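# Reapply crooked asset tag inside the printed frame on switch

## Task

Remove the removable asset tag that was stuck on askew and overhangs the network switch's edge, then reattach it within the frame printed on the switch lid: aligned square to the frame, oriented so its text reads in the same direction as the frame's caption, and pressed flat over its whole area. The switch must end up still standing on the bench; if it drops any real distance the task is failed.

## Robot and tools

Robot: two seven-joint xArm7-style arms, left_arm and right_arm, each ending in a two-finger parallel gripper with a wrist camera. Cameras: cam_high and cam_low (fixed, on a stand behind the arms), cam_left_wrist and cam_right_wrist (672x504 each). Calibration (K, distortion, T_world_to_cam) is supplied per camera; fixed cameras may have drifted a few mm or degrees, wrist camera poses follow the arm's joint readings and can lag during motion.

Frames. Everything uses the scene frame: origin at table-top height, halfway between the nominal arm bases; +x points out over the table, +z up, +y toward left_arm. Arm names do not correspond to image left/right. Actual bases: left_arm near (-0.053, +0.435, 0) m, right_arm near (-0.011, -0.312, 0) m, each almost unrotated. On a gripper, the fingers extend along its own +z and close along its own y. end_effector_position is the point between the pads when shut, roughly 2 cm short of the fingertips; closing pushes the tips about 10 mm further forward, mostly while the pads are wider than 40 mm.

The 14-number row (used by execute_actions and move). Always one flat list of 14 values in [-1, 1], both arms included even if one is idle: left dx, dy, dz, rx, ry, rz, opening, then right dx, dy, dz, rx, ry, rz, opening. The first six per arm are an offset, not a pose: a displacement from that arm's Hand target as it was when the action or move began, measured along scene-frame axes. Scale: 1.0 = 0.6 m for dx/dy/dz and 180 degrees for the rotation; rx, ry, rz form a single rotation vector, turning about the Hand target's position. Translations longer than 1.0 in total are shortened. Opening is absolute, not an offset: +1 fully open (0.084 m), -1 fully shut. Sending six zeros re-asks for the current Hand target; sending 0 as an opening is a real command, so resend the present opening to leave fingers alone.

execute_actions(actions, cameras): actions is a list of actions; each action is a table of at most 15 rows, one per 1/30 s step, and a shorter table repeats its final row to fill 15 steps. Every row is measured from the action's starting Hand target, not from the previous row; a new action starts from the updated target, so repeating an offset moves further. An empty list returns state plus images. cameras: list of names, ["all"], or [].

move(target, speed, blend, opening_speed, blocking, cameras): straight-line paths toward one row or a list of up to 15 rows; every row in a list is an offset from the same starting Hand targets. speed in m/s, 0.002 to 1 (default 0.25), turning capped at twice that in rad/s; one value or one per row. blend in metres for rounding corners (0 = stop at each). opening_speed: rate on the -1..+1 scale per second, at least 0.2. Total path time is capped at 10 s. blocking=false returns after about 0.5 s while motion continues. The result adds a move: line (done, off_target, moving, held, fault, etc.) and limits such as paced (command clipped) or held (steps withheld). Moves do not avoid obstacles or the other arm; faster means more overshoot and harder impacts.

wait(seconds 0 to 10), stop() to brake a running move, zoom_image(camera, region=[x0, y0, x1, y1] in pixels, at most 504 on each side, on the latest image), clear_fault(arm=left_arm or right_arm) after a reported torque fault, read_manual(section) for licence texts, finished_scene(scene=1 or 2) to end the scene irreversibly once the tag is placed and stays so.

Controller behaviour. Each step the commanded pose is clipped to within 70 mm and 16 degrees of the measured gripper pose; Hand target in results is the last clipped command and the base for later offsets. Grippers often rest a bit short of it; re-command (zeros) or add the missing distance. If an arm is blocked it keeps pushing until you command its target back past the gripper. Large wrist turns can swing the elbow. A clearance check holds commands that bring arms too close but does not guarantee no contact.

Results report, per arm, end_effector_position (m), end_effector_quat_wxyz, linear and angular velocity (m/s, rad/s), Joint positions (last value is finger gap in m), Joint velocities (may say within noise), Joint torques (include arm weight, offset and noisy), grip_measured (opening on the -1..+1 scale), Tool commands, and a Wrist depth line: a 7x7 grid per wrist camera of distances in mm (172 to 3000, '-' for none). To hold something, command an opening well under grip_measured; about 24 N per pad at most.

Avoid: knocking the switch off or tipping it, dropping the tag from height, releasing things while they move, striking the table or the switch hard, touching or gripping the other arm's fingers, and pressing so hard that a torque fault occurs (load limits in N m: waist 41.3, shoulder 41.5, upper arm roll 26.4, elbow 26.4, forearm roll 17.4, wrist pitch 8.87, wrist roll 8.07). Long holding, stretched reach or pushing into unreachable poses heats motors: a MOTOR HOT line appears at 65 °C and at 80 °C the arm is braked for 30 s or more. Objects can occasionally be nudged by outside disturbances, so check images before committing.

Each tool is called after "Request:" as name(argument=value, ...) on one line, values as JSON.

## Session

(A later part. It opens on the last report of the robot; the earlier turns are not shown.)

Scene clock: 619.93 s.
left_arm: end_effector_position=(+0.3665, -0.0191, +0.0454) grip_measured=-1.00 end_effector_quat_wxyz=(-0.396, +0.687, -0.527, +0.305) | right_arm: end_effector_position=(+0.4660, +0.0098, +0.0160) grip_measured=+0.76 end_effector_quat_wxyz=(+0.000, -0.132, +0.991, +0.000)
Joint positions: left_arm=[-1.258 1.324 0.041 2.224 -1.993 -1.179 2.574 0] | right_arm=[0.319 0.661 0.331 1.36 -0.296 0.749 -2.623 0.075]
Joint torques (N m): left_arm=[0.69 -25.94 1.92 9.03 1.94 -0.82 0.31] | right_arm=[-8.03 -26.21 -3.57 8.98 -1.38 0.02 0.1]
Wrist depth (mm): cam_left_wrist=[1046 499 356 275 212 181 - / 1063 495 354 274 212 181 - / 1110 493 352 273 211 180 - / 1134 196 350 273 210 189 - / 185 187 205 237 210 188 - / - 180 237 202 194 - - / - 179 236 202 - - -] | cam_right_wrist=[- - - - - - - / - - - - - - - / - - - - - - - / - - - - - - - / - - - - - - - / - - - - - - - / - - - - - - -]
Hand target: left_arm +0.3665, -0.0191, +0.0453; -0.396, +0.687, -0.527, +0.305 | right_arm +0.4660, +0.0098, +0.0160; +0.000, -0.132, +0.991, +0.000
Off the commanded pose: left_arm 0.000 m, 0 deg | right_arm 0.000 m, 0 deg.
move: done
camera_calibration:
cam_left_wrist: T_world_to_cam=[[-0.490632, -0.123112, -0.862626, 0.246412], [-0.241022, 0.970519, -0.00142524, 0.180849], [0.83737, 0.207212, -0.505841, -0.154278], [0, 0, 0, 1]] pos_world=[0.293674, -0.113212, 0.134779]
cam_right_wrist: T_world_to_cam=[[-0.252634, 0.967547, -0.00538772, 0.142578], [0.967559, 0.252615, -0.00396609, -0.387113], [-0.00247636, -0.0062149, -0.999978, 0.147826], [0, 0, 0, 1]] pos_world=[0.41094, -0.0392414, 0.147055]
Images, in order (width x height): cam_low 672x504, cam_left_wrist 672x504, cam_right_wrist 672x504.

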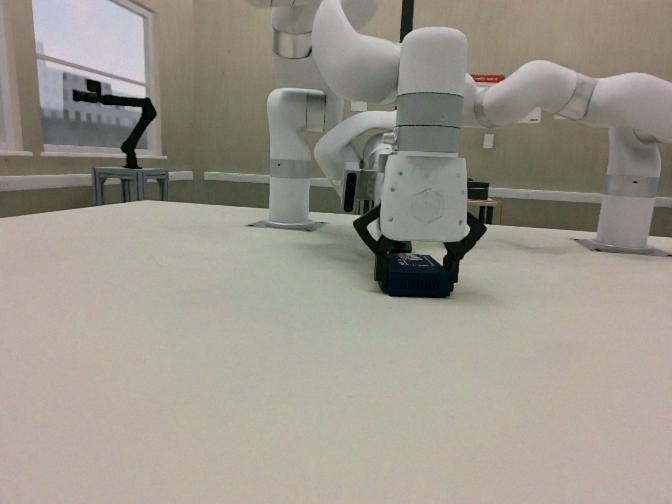

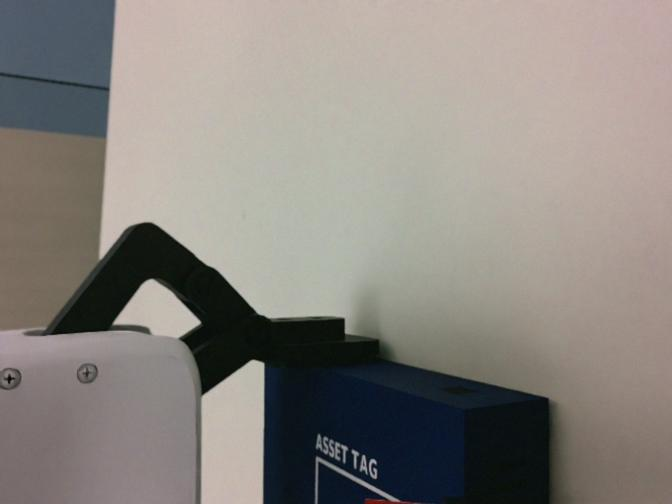

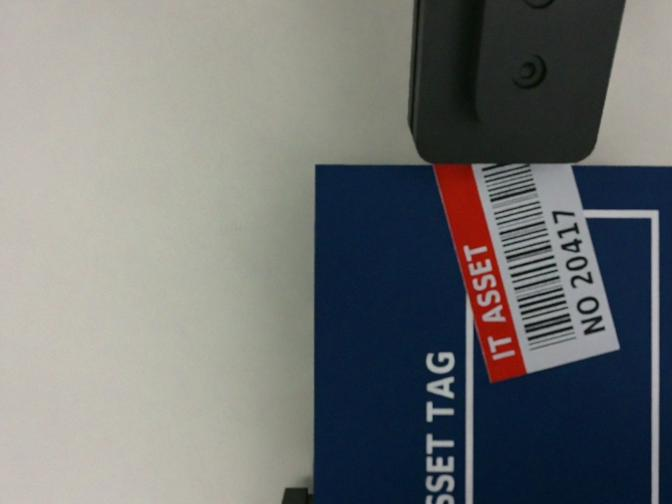

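Request:
move(target=[0,0,0.008,0,0,0,-1,0,0,0,0,0,0,0.55], speed=0.02, cameras=["cam_low","cam_right_wrist"])

Request:
zoom_image(camera="cam_low", region=[375, 235, 435, 275])

Request:
zoom_image(camera="cam_right_wrist", region=[400, 80, 660, 400])

Scene clock: 633.53 s.
left_arm: end_effector_position=(+0.3665, -0.0191, +0.0501) grip_measured=-1.00 end_effector_quat_wxyz=(-0.396, +0.687, -0.527, +0.305) | right_arm: end_effector_position=(+0.4661, +0.0098, +0.0160) grip_measured=+0.75 end_effector_quat_wxyz=(+0.000, -0.132, +0.991, +0.000)
Joint positions: left_arm=[-1.258 1.31 0.041 2.213 -1.994 -1.18 2.577 0] | right_arm=[0.319 0.661 0.331 1.36 -0.296 0.749 -2.623 0.075]
Joint torques (N m): left_arm=[-4.49 -30.12 1.13 10.59 1.31 -3.34 0.32] | right_arm=[-6.09 -25.6 -2.46 8.01 -1.3 0.15 -0.02]
Wrist depth (mm): cam_left_wrist=[1048 517 368 285 220 187 - / 1059 513 366 284 219 187 - / 1112 509 365 283 219 187 - / 1126 199 362 282 218 186 - / 180 188 205 245 217 186 - / - 179 199 211 193 185 - / - 179 248 210 - - -] | cam_right_wrist=[- - - - - - - / - - - - - - - / - - - - - - - / - - - - - - - / - - - - - - - / - - - - - - - / - - - - - - -]
Hand target: left_arm +0.3665, -0.0191, +0.0501; -0.396, +0.687, -0.527, +0.305 | right_arm +0.4660, +0.0098, +0.0160; +0.000, -0.132, +0.991, +0.000
Off the commanded pose: left_arm 0.000 m, 0 deg | right_arm 0.000 m, 0 deg.
move: done
camera_calibration:
cam_right_wrist: T_world_to_cam=[[-0.25254, 0.967571, -0.00541394, 0.142569], [0.967583, 0.252522, -0.00386854, -0.387238], [-0.00237595, -0.0062154, -0.999978, 0.147785], [0, 0, 0, 1]] pos_world=[0.41104, -0.0392415, 0.147056]
Images, in order (width x height): cam_low 672x504, cam_right_wrist 672x504.

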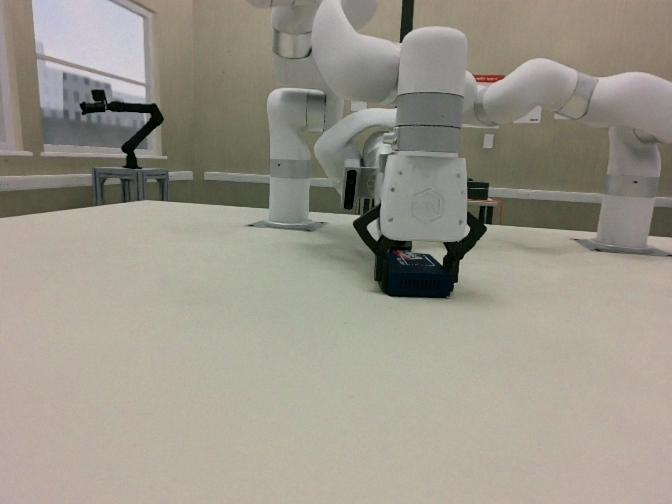

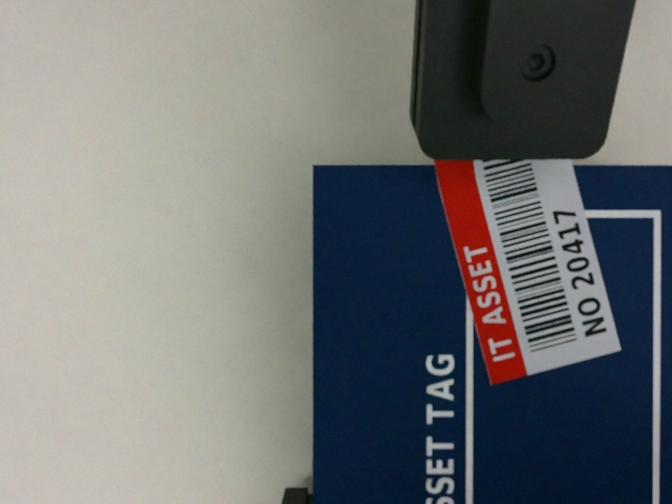

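Scaled by 8.400.

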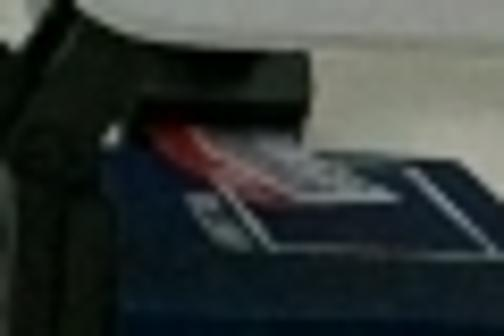

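Scaled by 1.575.

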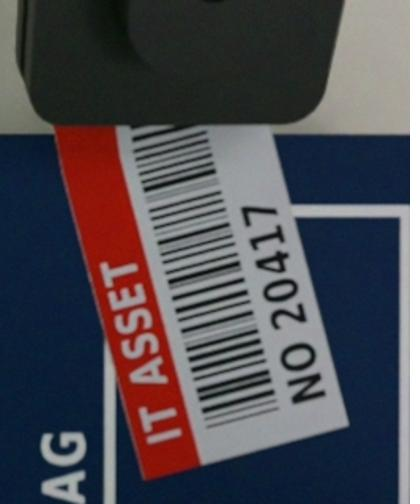

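Request:
move(target=[0.0081,0.0021,0.012,0,0,0,-1,0,0,0,0,0,0,0.55], speed=0.02, cameras=["cam_low","cam_right_wrist"])

Request:
zoom_image(camera="cam_low", region=[375, 235, 435, 275])

Scene clock: 663.60 s.
left_arm: end_effector_position=(+0.3713, -0.0179, +0.0574) grip_measured=-1.00 end_effector_quat_wxyz=(-0.396, +0.687, -0.527, +0.305) | right_arm: end_effector_position=(+0.4660, +0.0098, +0.0159) grip_measured=+0.75 end_effector_quat_wxyz=(+0.000, -0.132, +0.991, +0.000)
Joint positions: left_arm=[-1.25 1.294 0.042 2.207 -1.993 -1.177 2.589 0] | right_arm=[0.319 0.661 0.331 1.36 -0.296 0.749 -2.623 0.075]
Joint torques (N m): left_arm=[0.39 -27.32 2.12 9.6 2.48 -0.71 0.23] | right_arm=[-2.06 -25.68 0.26 8.36 -0.23 -0.14 0.05]
Wrist depth (mm): cam_left_wrist=[1046 545 390 302 233 198 173 / 1064 541 387 301 232 198 173 / 1108 543 386 299 231 198 173 / 1139 194 351 299 231 197 172 / 1130 185 203 260 230 196 - / - 175 187 228 194 194 - / - 177 187 226 182 - -] | cam_right_wrist=[- - - - - - - / - - - - - - - / - - - - - - - / - - - - - - - / - - - - - - - / - - - - - - - / - - - - - - -]
Hand target: left_arm +0.3714, -0.0179, +0.0573; -0.396, +0.687, -0.527, +0.305 | right_arm +0.4660, +0.0098, +0.0160; +0.000, -0.132, +0.991, +0.000
Off the commanded pose: left_arm 0.000 m, 0 deg | right_arm 0.000 m, 0 deg.
move: done
camera_calibration:
cam_right_wrist: T_world_to_cam=[[-0.252635, 0.967546, -0.00545919, 0.142589], [0.967558, 0.252615, -0.0040881, -0.387095], [-0.00257635, -0.00631489, -0.999977, 0.147863], [0, 0, 0, 1]] pos_world=[0.41094, -0.0392413, 0.147055]
Images, in order (width x height): cam_low 672x504, cam_right_wrist 672x504.

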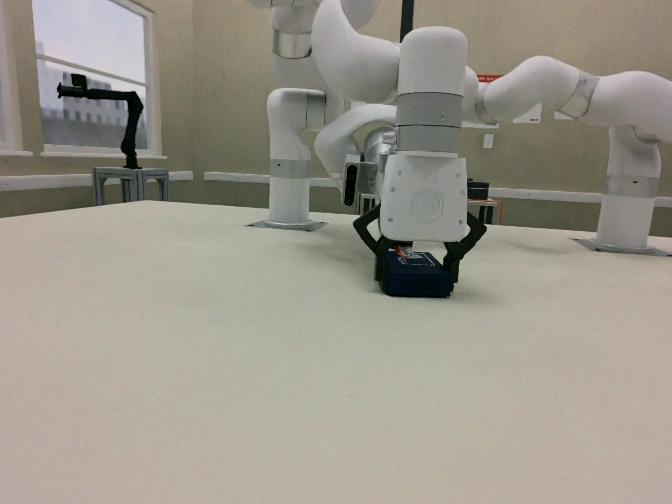

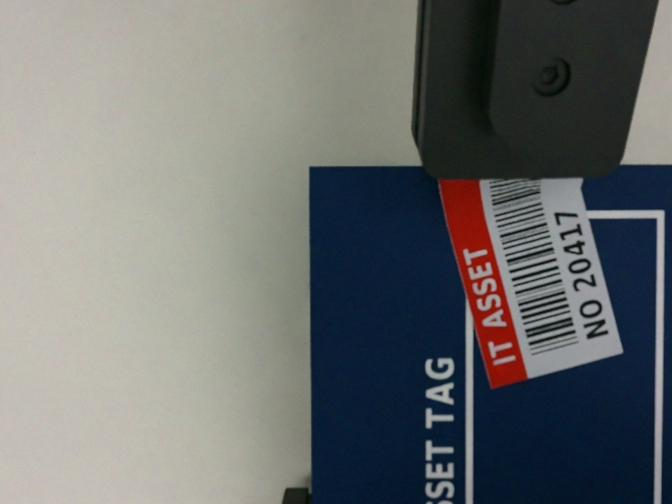

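Scaled by 8.400.

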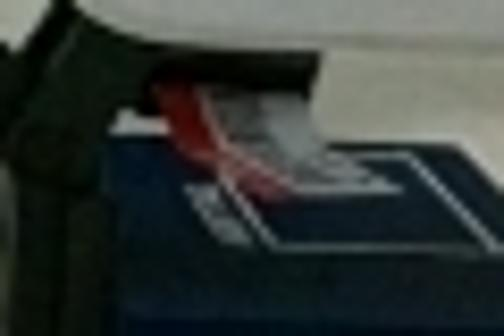

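Request:
move(target=[0.0081,0.0021,0.016,0,0,0,-1,0,0,0,0,0,0,0.3], speed=0.015, opening_speed=0.3, cameras=["cam_low","cam_right_wrist"])

Request:
zoom_image(camera="cam_low", region=[365, 235, 465, 305])

Scene clock: 674.53 s.
left_arm: end_effector_position=(+0.3762, -0.0166, +0.0669) grip_measured=-1.00 end_effector_quat_wxyz=(-0.396, +0.687, -0.527, +0.305) | right_arm: end_effector_position=(+0.4660, +0.0098, +0.0160) grip_measured=+0.75 end_effector_quat_wxyz=(+0.000, -0.132, +0.991, +0.000)
Joint positions: left_arm=[-1.241 1.273 0.042 2.198 -1.994 -1.175 2.605 0] | right_arm=[0.32 0.661 0.331 1.36 -0.296 0.749 -2.623 0.075]
Joint torques (N m): left_arm=[-0.31 -28.12 2.14 9.66 1.48 -0.91 0.28] | right_arm=[-2.96 -26.01 0.08 8.24 0.12 -0.07 0.22]
Wrist depth (mm): cam_left_wrist=[1039 584 417 301 249 212 185 / 1064 582 414 300 248 212 185 / 1107 577 413 299 248 211 184 / - 574 201 320 247 211 184 / 1143 182 197 213 234 210 184 / - 173 186 231 193 195 - / - - 185 215 188 - -] | cam_right_wrist=[- - - - - - - / - - - - - - - / - - - - - - - / - - - - - - - / - - - - - - - / - - - - - - - / - - - - - - -]
Hand target: left_arm +0.3762, -0.0166, +0.0669; -0.396, +0.687, -0.527, +0.305 | right_arm +0.4660, +0.0098, +0.0160; +0.000, -0.132, +0.991, +0.000
Off the commanded pose: left_arm 0.000 m, 0 deg | right_arm 0.000 m, 0 deg.
move: done
camera_calibration:
cam_right_wrist: T_world_to_cam=[[-0.252634, 0.967547, -0.00538772, 0.142578], [0.967559, 0.252615, -0.00396609, -0.387113], [-0.00247636, -0.0062149, -0.999978, 0.147826], [0, 0, 0, 1]] pos_world=[0.41094, -0.0392414, 0.147055]
Images, in order (width x height): cam_low 672x504, cam_right_wrist 672x504.

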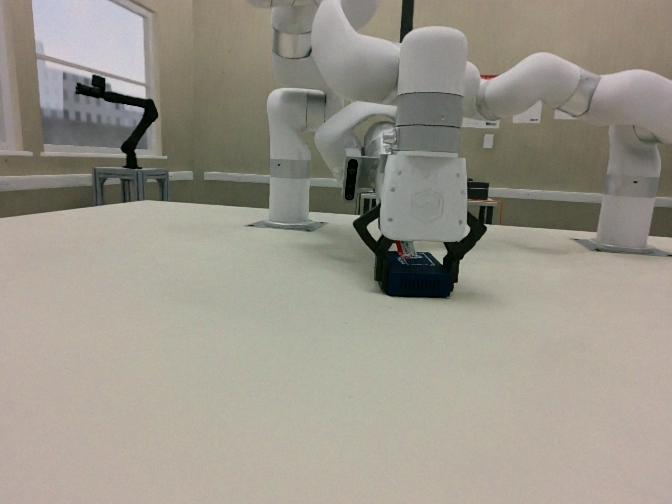

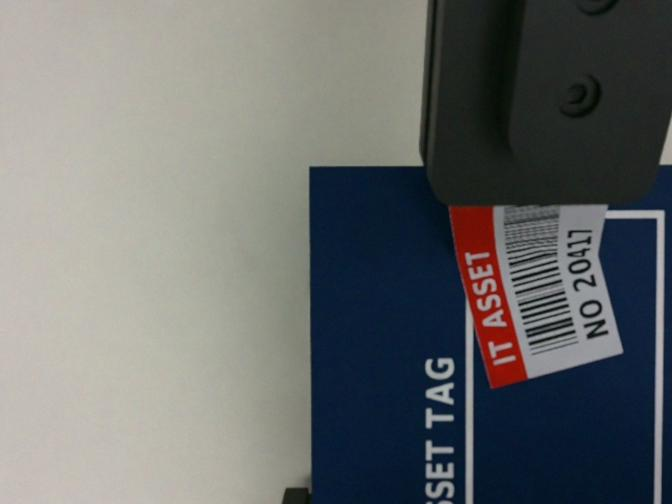

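Scaled by 5.040.

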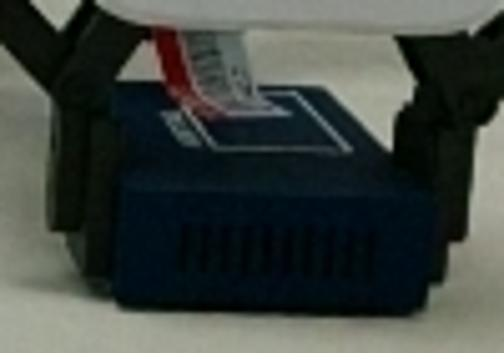

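Request:
move(target=[[0.0081,0.0021,0.018,0,0,0,-1,0,0,0,0,0,0,0.3],[0.0081,0.0021,0.03,0,0,0,-1,0,0,0,0,0,0,0.3]], speed=0.015, blend=0.003, cameras=["cam_low","cam_left_wrist","cam_right_wrist"])

Request:
zoom_image(camera="cam_low", region=[365, 235, 465, 305])

Scene clock: 686.43 s.
left_arm: end_effector_position=(+0.3810, -0.0154, +0.0849) grip_measured=-1.00 end_effector_quat_wxyz=(-0.396, +0.687, -0.527, +0.305) | right_arm: end_effector_position=(+0.4660, +0.0098, +0.0159) grip_measured=+0.75 end_effector_quat_wxyz=(+0.000, -0.132, +0.991, +0.000)
Joint positions: left_arm=[-1.232 1.232 0.041 2.182 -1.996 -1.178 2.632 0] | right_arm=[0.32 0.661 0.331 1.36 -0.296 0.749 -2.623 0.075]
Joint torques (N m): left_arm=[0.42 -27.41 1.28 9.48 1.23 -1.62 0.26] | right_arm=[-1.95 -28.88 0.46 9.36 0.02 -0.02 0.09]
Wrist depth (mm): cam_left_wrist=[1037 1069 468 339 280 228 200 / 1056 1105 466 338 279 228 200 / 1101 1138 465 337 279 227 199 / 1116 - 201 315 278 226 199 / 1145 186 186 210 249 226 198 / - - 178 192 223 192 193 / - - 177 187 222 189 -] | cam_right_wrist=[- - - - - - - / - - - - - - - / - - - - - - - / - - - - - - - / - - - - - - - / - - - - - - - / - - - - - - -]
Hand target: left_arm +0.3811, -0.0153, +0.0849; -0.396, +0.687, -0.527, +0.305 | right_arm +0.4660, +0.0098, +0.0160; +0.000, -0.132, +0.991, +0.000
Off the commanded pose: left_arm 0.000 m, 0 deg | right_arm 0.000 m, 0 deg.
move: done
camera_calibration:
cam_left_wrist: T_world_to_cam=[[-0.490538, -0.123139, -0.862675, 0.288131], [-0.241127, 0.970493, -0.00141849, 0.18074], [0.837395, 0.207319, -0.505756, -0.147188], [0, 0, 0, 1]] pos_world=[0.308175, -0.109412, 0.174379]
cam_right_wrist: T_world_to_cam=[[-0.252636, 0.967546, -0.00543392, 0.142585], [0.967558, 0.252615, -0.00418486, -0.38708], [-0.00267636, -0.00631488, -0.999976, 0.147904], [0, 0, 0, 1]] pos_world=[0.41094, -0.0392413, 0.147055]
Images, in order (width x height): cam_low 672x504, cam_left_wrist 672x504, cam_right_wrist 672x504.

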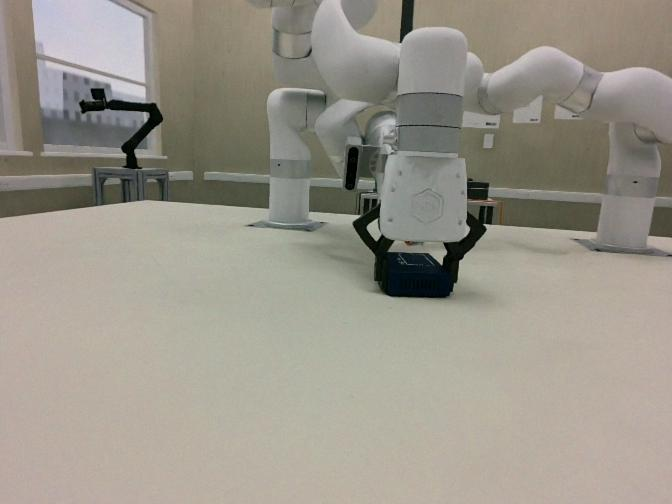

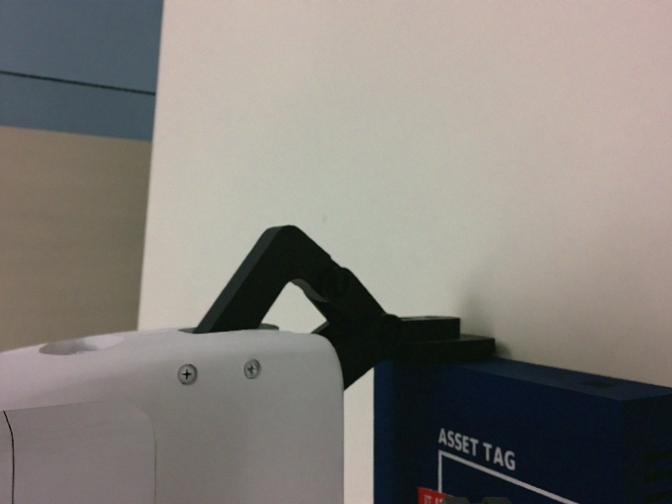

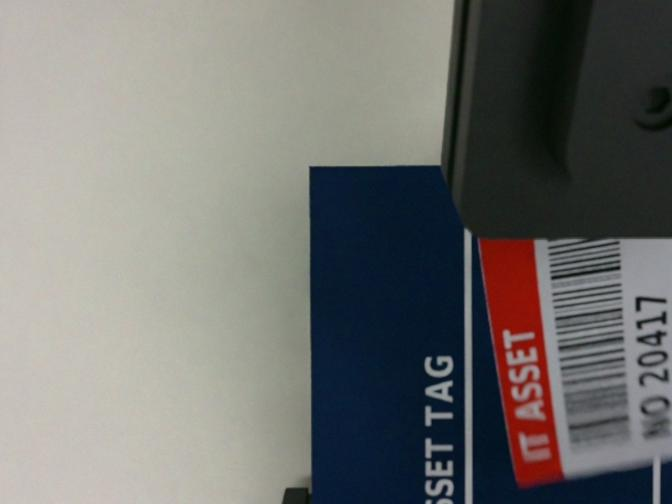

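Scaled by 5.040.

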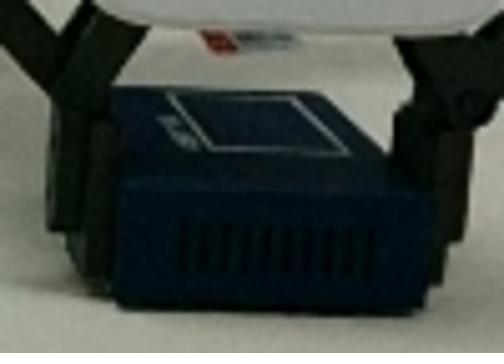

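Request:
move(target=[-0.0064,0.0242,0.0083,-0.0432,-0.0116,-0.0774,-1,0,0,0,0,0,0,0.3], speed=0.07, cameras=["cam_low","cam_left_wrist","cam_right_wrist"])

Request:
zoom_image(camera="cam_low", region=[365, 225, 465, 305])

Scene clock: 775.20 s.
left_arm: end_effector_position=(+0.3772, -0.0008, +0.0899) grip_measured=-1.00 end_effector_quat_wxyz=(-0.319, +0.638, -0.578, +0.398) | right_arm: end_effector_position=(+0.4660, +0.0098, +0.0160) grip_measured=+0.75 end_effector_quat_wxyz=(+0.000, -0.132, +0.991, +0.000)
Joint positions: left_arm=[-1.423 0.897 0.255 1.397 -1.61 -0.781 2.005 0] | right_arm=[0.319 0.661 0.331 1.36 -0.296 0.749 -2.623 0.075]
Joint torques (N m): left_arm=[-0.32 -22.93 4.75 7.7 1.67 -0.97 -0.24] | right_arm=[-3.46 -30.3 0.48 9.73 -0.35 0.05 0.32]
Wrist depth (mm): cam_left_wrist=[1116 1178 556 416 330 267 229 / 1117 1182 567 400 322 260 225 / 1114 1176 539 389 313 255 220 / 1103 1149 518 374 306 249 216 / 1108 182 210 228 284 245 212 / - 176 186 204 238 195 178 / - - 180 194 235 191 174] | cam_right_wrist=[- - - - - - - / - - - - - - - / - - - - - - - / - - - - - - - / - - - - - - - / - - - - - - - / - - - - - - -]
Hand target: left_arm +0.3772, -0.0008, +0.0899; -0.319, +0.638, -0.578, +0.398 | right_arm +0.4660, +0.0098, +0.0160; +0.000, -0.132, +0.991, +0.000
Off the commanded pose: left_arm 0.000 m, 0 deg | right_arm 0.000 m, 0 deg.
move: done
camera_calibration:
cam_left_wrist: T_world_to_cam=[[-0.488906, -0.121183, -0.863878, 0.291806], [0.00135292, 0.990197, -0.139668, 0.0867565], [0.872335, -0.0694534, -0.48395, -0.159889], [0, 0, 0, 1]] pos_world=[0.282025, -0.0616491, 0.186823]
cam_right_wrist: T_world_to_cam=[[-0.252634, 0.967547, -0.00538772, 0.142578], [0.967559, 0.252615, -0.00396609, -0.387113], [-0.00247636, -0.0062149, -0.999978, 0.147826], [0, 0, 0, 1]] pos_world=[0.41094, -0.0392414, 0.147055]
Images, in order (width x height): cam_low 672x504, cam_left_wrist 672x504, cam_right_wrist 672x504.

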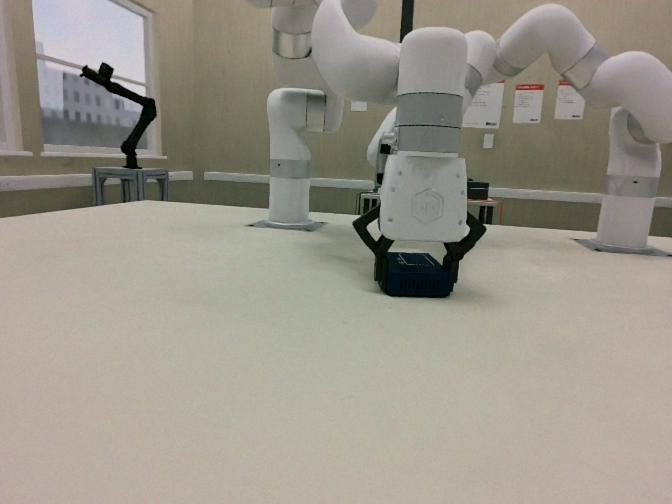

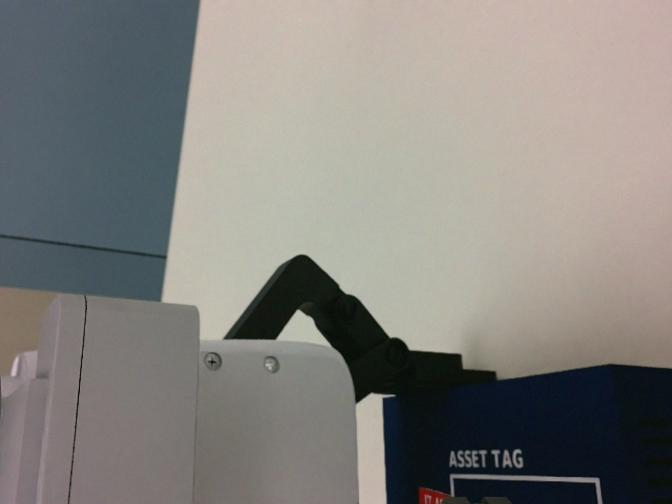

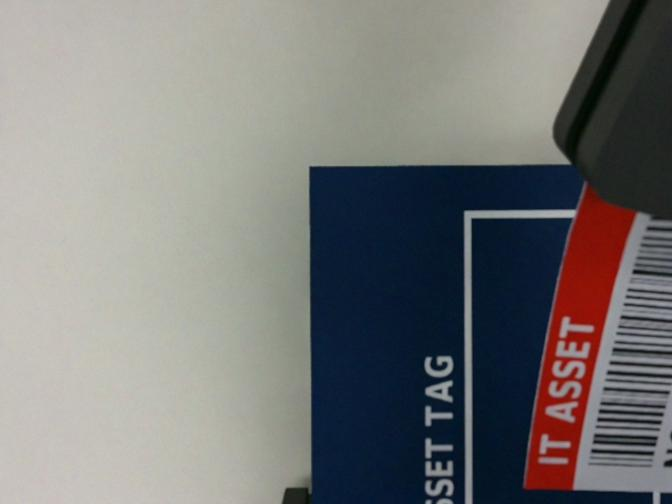

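Scaled by 5.040.

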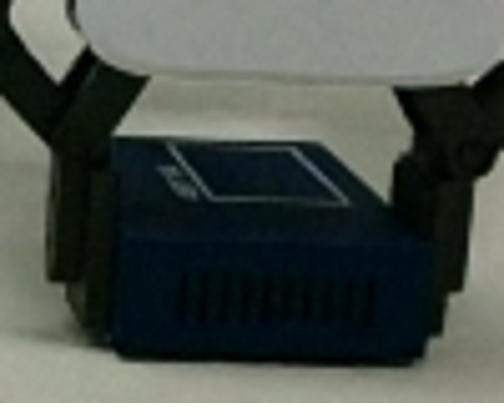

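Request:
zoom_image(camera="cam_right_wrist", region=[440, 300, 672, 504])

Scaled by 2.172.

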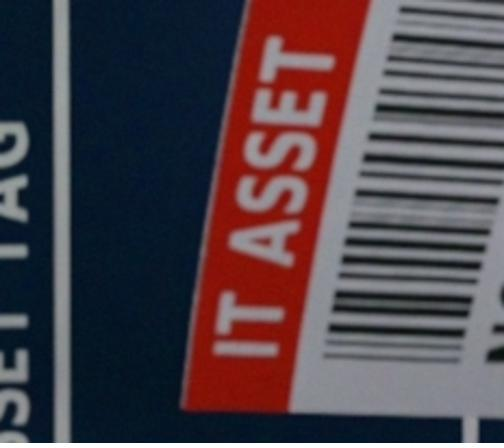

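Request:
move(target=[0.0143,-0.0019,-0.02,0.0108,0.0029,0.0193,-1,0,0,0,0,0,0,0.3], speed=0.04, cameras=["cam_low","cam_left_wrist","cam_right_wrist"])

Request:
zoom_image(camera="cam_low", region=[365, 225, 465, 305])

Request:
zoom_image(camera="cam_right_wrist", region=[420, 150, 672, 504])

Scene clock: 823.87 s.
left_arm: end_effector_position=(+0.3858, -0.0019, +0.0779) grip_measured=-1.00 end_effector_quat_wxyz=(-0.339, +0.651, -0.566, +0.375) | right_arm: end_effector_position=(+0.4660, +0.0098, +0.0160) grip_measured=+0.75 end_effector_quat_wxyz=(+0.000, -0.132, +0.991, +0.000)
Joint positions: left_arm=[-1.366 0.981 0.21 1.567 -1.741 -0.837 2.168 0] | right_arm=[0.319 0.661 0.331 1.36 -0.296 0.749 -2.623 0.075]
Joint torques (N m): left_arm=[0.49 -23.36 3.81 8.25 0.92 -2.2 0.17] | right_arm=[-3.26 -30.35 0.37 9.78 -0.42 0.16 0.26]
Wrist depth (mm): cam_left_wrist=[1077 1141 527 375 300 244 210 / 1091 1128 510 363 294 238 207 / 1093 1134 486 353 286 234 202 / 1101 - 437 339 281 229 200 / 1105 1158 184 212 262 226 196 / - - 175 190 217 185 - / - - - 183 213 182 -] | cam_right_wrist=[- - - - - - - / - - - - - - - / - - - - - - - / - - - - - - - / - - - - - - - / - - - - - - - / - - - - - - -]
Hand target: left_arm +0.3858, -0.0020, +0.0779; -0.339, +0.651, -0.566, +0.375 | right_arm +0.4660, +0.0098, +0.0160; +0.000, -0.132, +0.991, +0.000
Off the commanded pose: left_arm 0.000 m, 0 deg | right_arm 0.000 m, 0 deg.
move: done
camera_calibration:
cam_left_wrist: T_world_to_cam=[[-0.489298, -0.121587, -0.8636, 0.285658], [-0.0596288, 0.992581, -0.105961, 0.107061], [0.870076, -0.000351184, -0.492917, -0.171604], [0, 0, 0, 1]] pos_world=[0.295464, -0.0715947, 0.173452]
cam_right_wrist: T_world_to_cam=[[-0.252634, 0.967547, -0.00538772, 0.142578], [0.967559, 0.252615, -0.00396609, -0.387113], [-0.00247636, -0.0062149, -0.999978, 0.147826], [0, 0, 0, 1]] pos_world=[0.41094, -0.0392414, 0.147055]
Images, in order (width x height): cam_low 672x504, cam_left_wrist 672x504, cam_right_wrist 672x504.

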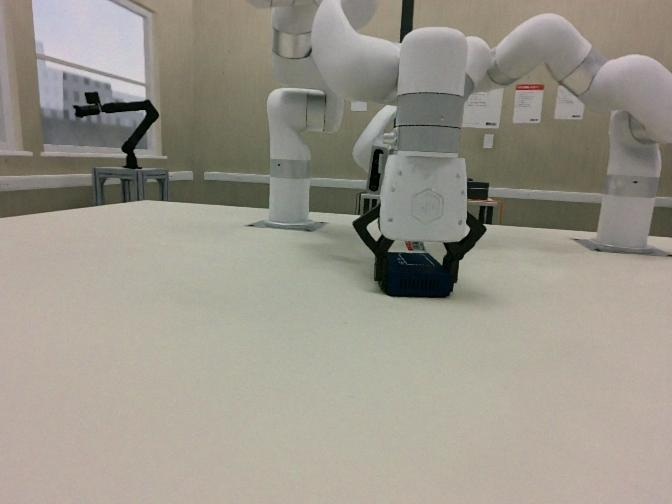

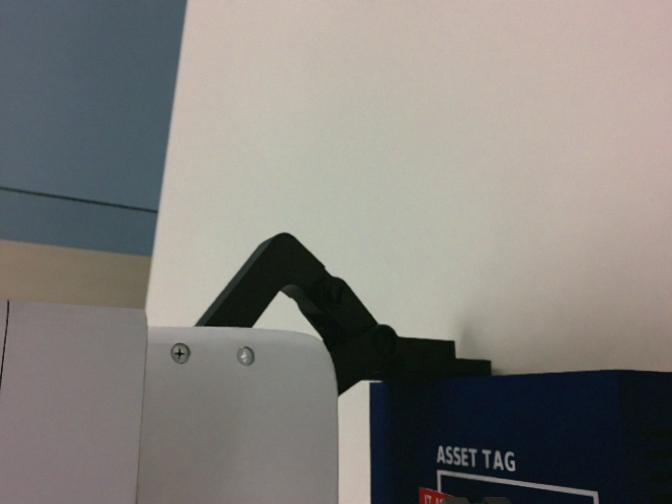

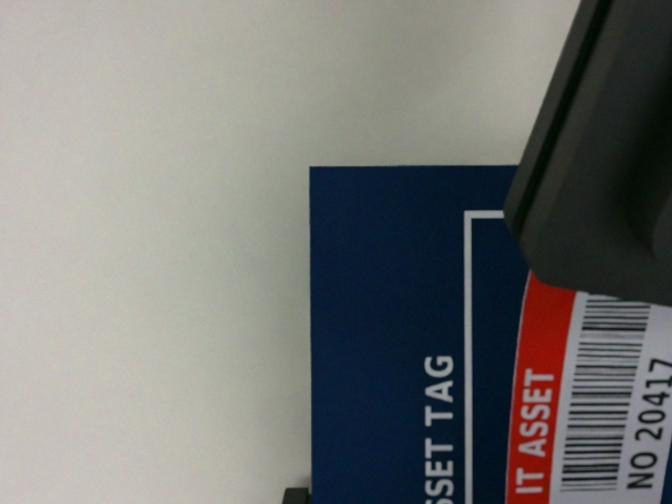

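Scaled by 5.040.

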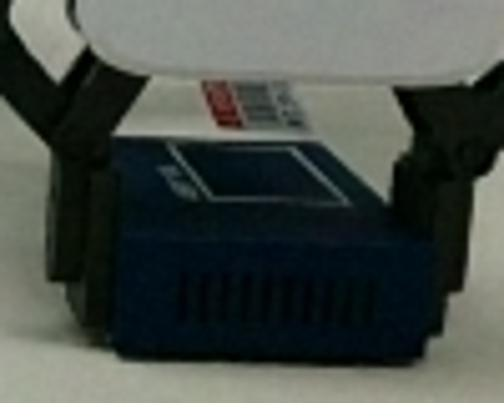

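Scaled by 1.424.

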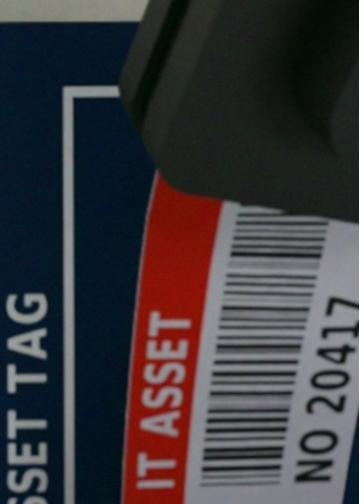

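Request:
zoom_image(camera="cam_right_wrist", region=[500, 260, 672, 504])

Scaled by 2.066.

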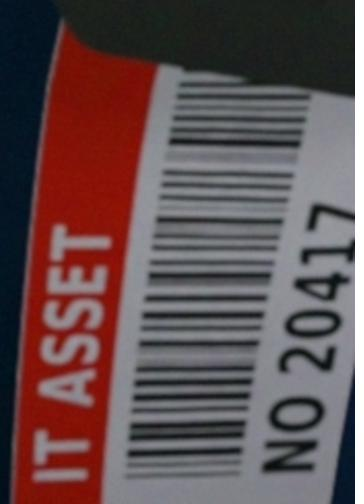

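Request:
wait(seconds=0.1, cameras=["cam_low","cam_right_wrist"])

Request:
zoom_image(camera="cam_right_wrist", region=[500, 260, 672, 504])

Request:
zoom_image(camera="cam_low", region=[390, 230, 440, 270])

Scene clock: 925.20 s.
left_arm: end_effector_position=(+0.3858, -0.0019, +0.0779) grip_measured=-1.00 end_effector_quat_wxyz=(-0.339, +0.651, -0.566, +0.375) | right_arm: end_effector_position=(+0.4660, +0.0098, +0.0160) grip_measured=+0.75 end_effector_quat_wxyz=(+0.000, -0.132, +0.991, +0.000)
Joint positions: left_arm=[-1.366 0.981 0.21 1.567 -1.742 -0.837 2.168 0] | right_arm=[0.319 0.661 0.331 1.36 -0.296 0.749 -2.623 0.075]
Joint torques (N m): left_arm=[0.5 -23.25 3.56 8.38 0.95 -2.3 0.31] | right_arm=[-3.45 -30.4 0.52 9.76 -0.4 0.07 0.26]
Wrist depth (mm): cam_left_wrist=[1079 1138 530 374 300 243 209 / 1081 1130 509 362 294 238 206 / 1091 1134 486 353 286 234 203 / 1096 - 437 339 280 229 200 / 1108 1158 184 212 262 226 196 / - - 175 190 217 185 - / - - - 183 213 182 -] | cam_right_wrist=[- - - - - - - / - - - - - - - / - - - - - - - / - - - - - - - / - - - - - - - / - - - - - - - / - - - - - - -]
Hand target: left_arm +0.3858, -0.0020, +0.0779; -0.339, +0.651, -0.566, +0.375 | right_arm +0.4660, +0.0098, +0.0160; +0.000, -0.132, +0.991, +0.000
Tool commands: left_gripper/opening=-1.0 right_gripper/opening=+0.3
Off the commanded pose: left_arm 0.000 m, 0 deg | right_arm 0.000 m, 0 deg.
wait: 0.10 s; at rest from the start
camera_calibration:
cam_right_wrist: T_world_to_cam=[[-0.252634, 0.967547, -0.00538772, 0.142578], [0.967559, 0.252615, -0.00396609, -0.387113], [-0.00247636, -0.0062149, -0.999978, 0.147826], [0, 0, 0, 1]] pos_world=[0.41094, -0.0392414, 0.147055]
Images, in order (width x height): cam_low 672x504, cam_right_wrist 672x504.

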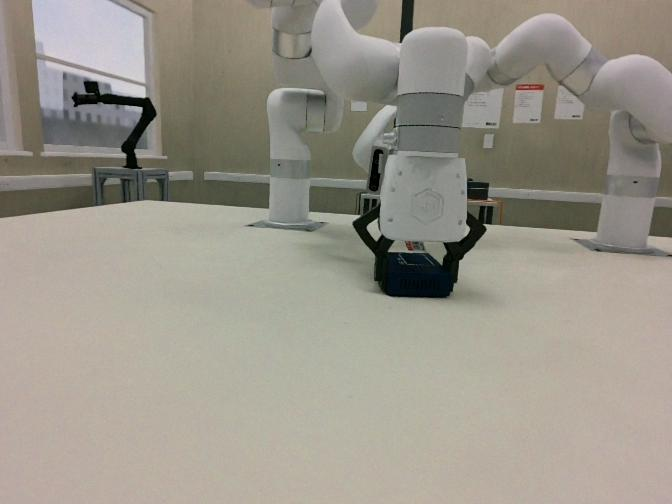

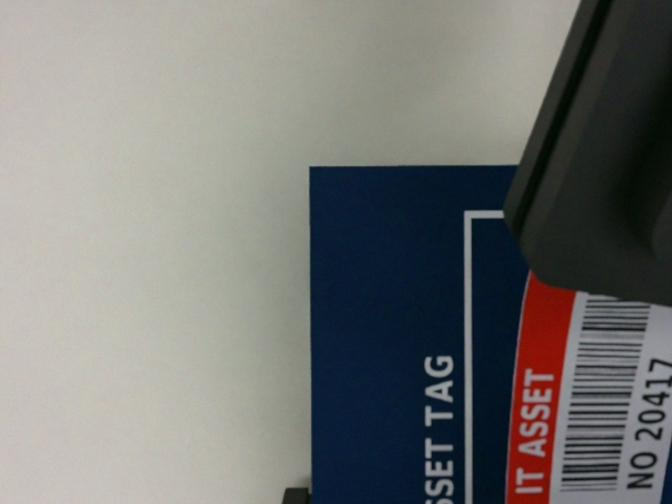

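Scaled by 2.066.

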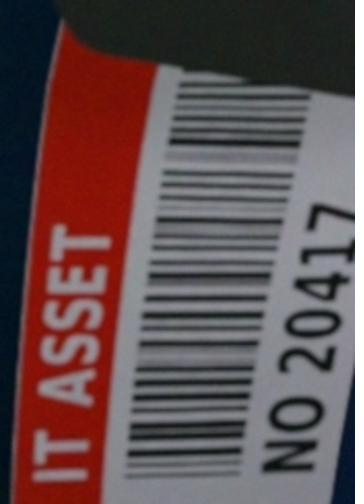

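Scaled by 10.080.

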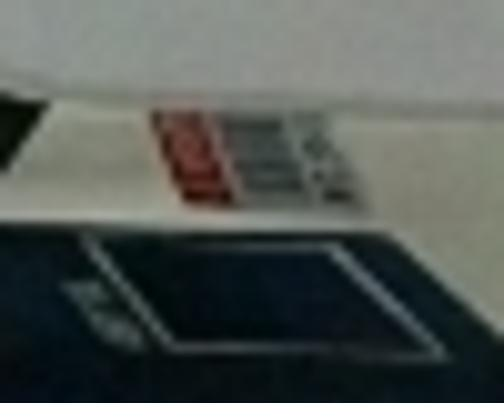

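Request:
move(target=[0.0119,0.0071,-0.015,0,0,0,-1,0,0,0,0,0,0,0.3], speed=0.03, cameras=["cam_low","cam_right_wrist"])

Request:
zoom_image(camera="cam_right_wrist", region=[440, 260, 672, 504])

Request:
zoom_image(camera="cam_low", region=[390, 230, 440, 270])

Scene clock: 970.17 s.
left_arm: end_effector_position=(+0.3929, +0.0023, +0.0690) grip_measured=-1.00 end_effector_quat_wxyz=(-0.339, +0.651, -0.566, +0.375) | right_arm: end_effector_position=(+0.4660, +0.0098, +0.0160) grip_measured=+0.75 end_effector_quat_wxyz=(+0.000, -0.132, +0.991, +0.000)
Joint positions: left_arm=[-1.36 1 0.221 1.563 -1.721 -0.819 2.14 0] | right_arm=[0.319 0.661 0.331 1.36 -0.296 0.749 -2.623 0.075]
Joint torques (N m): left_arm=[0.45 -23.49 4.65 7.83 1.87 -1.02 -0.38] | right_arm=[-3.37 -30.19 0.54 9.92 -0.37 0.09 0.32]
Wrist depth (mm): cam_left_wrist=[1081 1126 486 345 278 225 196 / 1082 1123 472 336 273 221 193 / 1088 1126 454 329 267 218 191 / 1077 641 198 320 263 214 188 / - - 185 201 234 218 185 / - - - 180 201 180 - / - - - 221 198 - -] | cam_right_wrist=[- - - - - - - / - - - - - - - / - - - - - - - / - - - - - - - / - - - - - - - / - - - - - - - / - - - - - - -]
Hand target: left_arm +0.3930, +0.0023, +0.0689; -0.339, +0.651, -0.566, +0.375 | right_arm +0.4660, +0.0098, +0.0160; +0.000, -0.132, +0.991, +0.000
Off the commanded pose: left_arm 0.000 m, 0 deg | right_arm 0.000 m, 0 deg.
move: done
camera_calibration:
cam_right_wrist: T_world_to_cam=[[-0.252634, 0.967547, -0.00538772, 0.142578], [0.967559, 0.252615, -0.00396609, -0.387113], [-0.00247636, -0.0062149, -0.999978, 0.147826], [0, 0, 0, 1]] pos_world=[0.41094, -0.0392414, 0.147055]
Images, in order (width x height): cam_low 672x504, cam_right_wrist 672x504.

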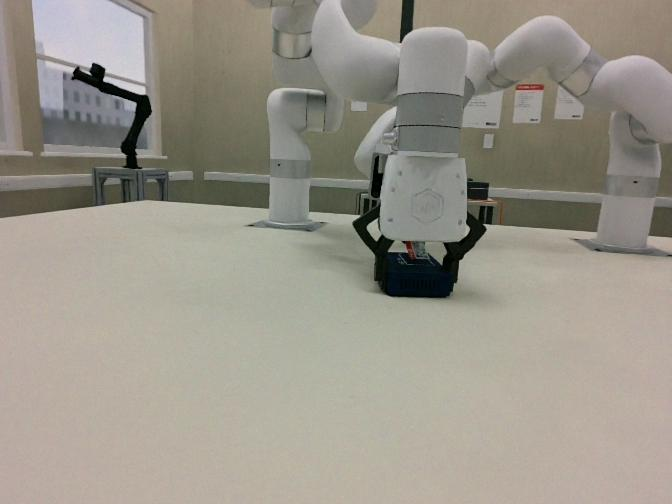

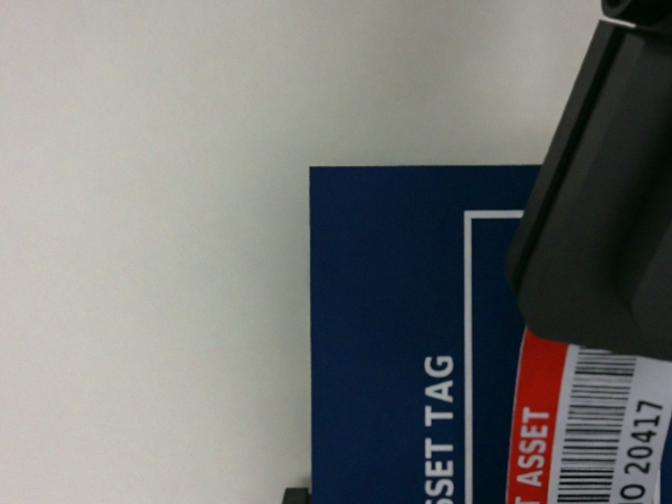

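Scaled by 2.066.

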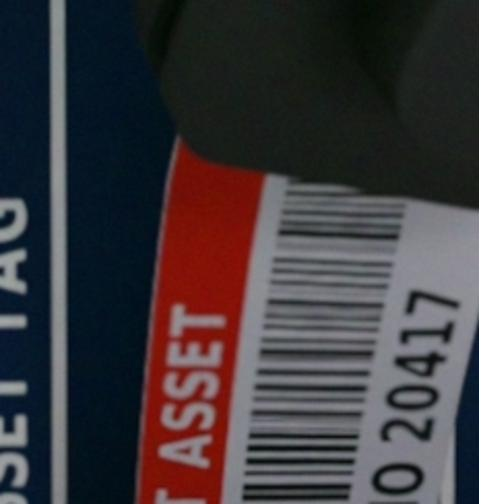

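Scaled by 10.080.

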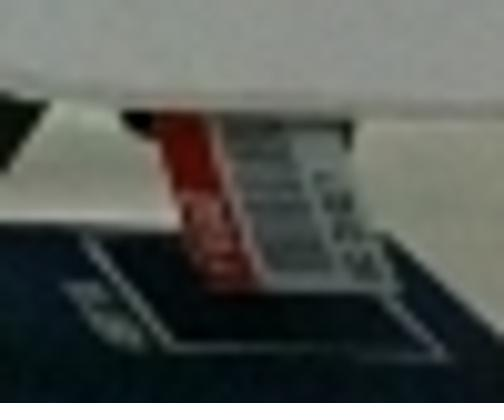

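Request:
move(target=[-0.0002,0.001,-0.0083,0,0,0,-1,0,0,0,0,0,0,0.3], speed=0.02, cameras=["cam_low","cam_right_wrist"])

Request:
zoom_image(camera="cam_right_wrist", region=[440, 260, 672, 504])

Request:
zoom_image(camera="cam_low", region=[390, 230, 440, 270])

Scene clock: 1004.10 s.
left_arm: end_effector_position=(+0.3928, +0.0029, +0.0640) grip_measured=-1.00 end_effector_quat_wxyz=(-0.339, +0.651, -0.566, +0.375) | right_arm: end_effector_position=(+0.4660, +0.0098, +0.0160) grip_measured=+0.75 end_effector_quat_wxyz=(+0.000, -0.132, +0.991, +0.000)
Joint positions: left_arm=[-1.362 1.011 0.224 1.562 -1.715 -0.816 2.125 0] | right_arm=[0.319 0.661 0.331 1.36 -0.296 0.749 -2.623 0.075]
Joint torques (N m): left_arm=[-0.15 -23.23 4.61 7.75 1.85 -0.94 -0.24] | right_arm=[-3.11 -30.17 0.55 9.72 -0.31 0.05 0.25]
Wrist depth (mm): cam_left_wrist=[1079 1112 471 334 268 218 190 / 1093 1125 456 324 264 214 187 / 1089 626 439 318 260 212 184 / 1074 - 196 310 256 217 181 / 1116 - 184 199 237 213 179 / - - - 219 192 - - / - - - 228 189 - -] | cam_right_wrist=[- - - - - - - / - - - - - - - / - - - - - - - / - - - - - - - / - - - - - - - / - - - - - - - / - - - - - - -]
Hand target: left_arm +0.3928, +0.0029, +0.0639; -0.339, +0.651, -0.566, +0.375 | right_arm +0.4660, +0.0098, +0.0160; +0.000, -0.132, +0.991, +0.000
Off the commanded pose: left_arm 0.000 m, 0 deg | right_arm 0.000 m, 0 deg.
move: done
camera_calibration:
cam_right_wrist: T_world_to_cam=[[-0.252634, 0.967547, -0.00538772, 0.142578], [0.967559, 0.252615, -0.00396609, -0.387113], [-0.00247636, -0.0062149, -0.999978, 0.147826], [0, 0, 0, 1]] pos_world=[0.41094, -0.0392414, 0.147055]
Images, in order (width x height): cam_low 672x504, cam_right_wrist 672x504.

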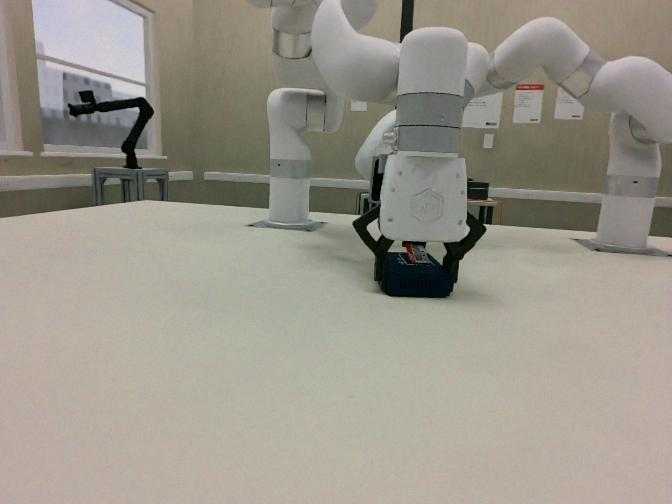

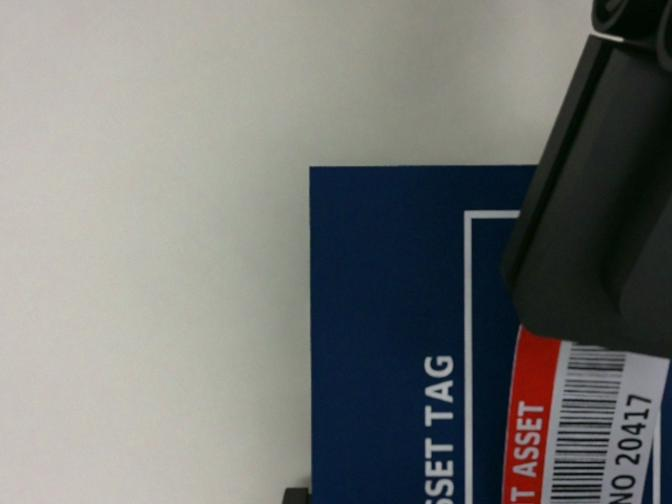

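Scaled by 2.066.

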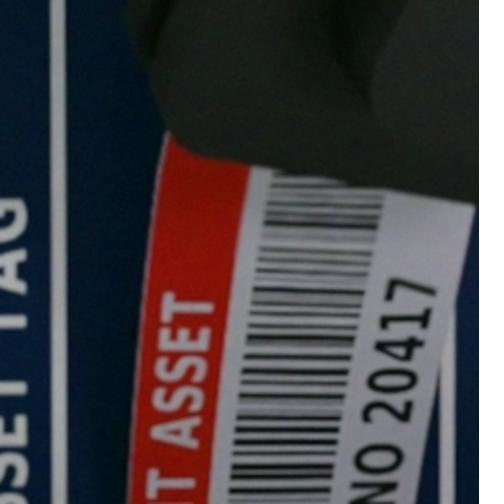

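Scaled by 10.080.

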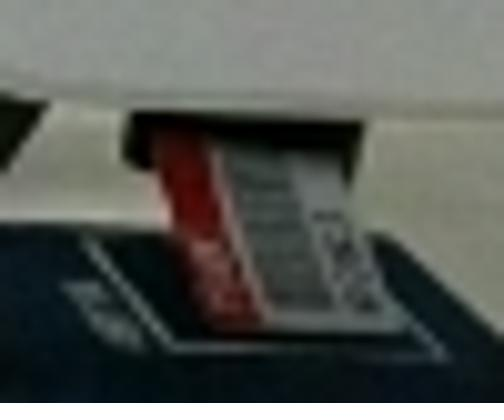

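Request:
zoom_image(camera="cam_low", region=[396, 240, 440, 270])

Scaled by 11.455.

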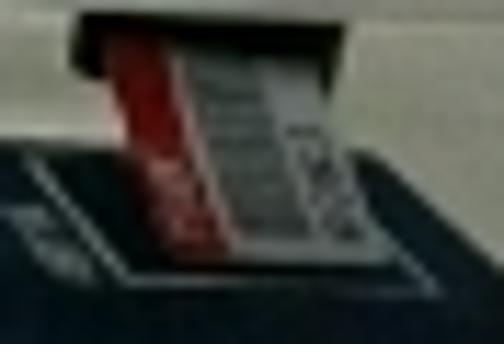

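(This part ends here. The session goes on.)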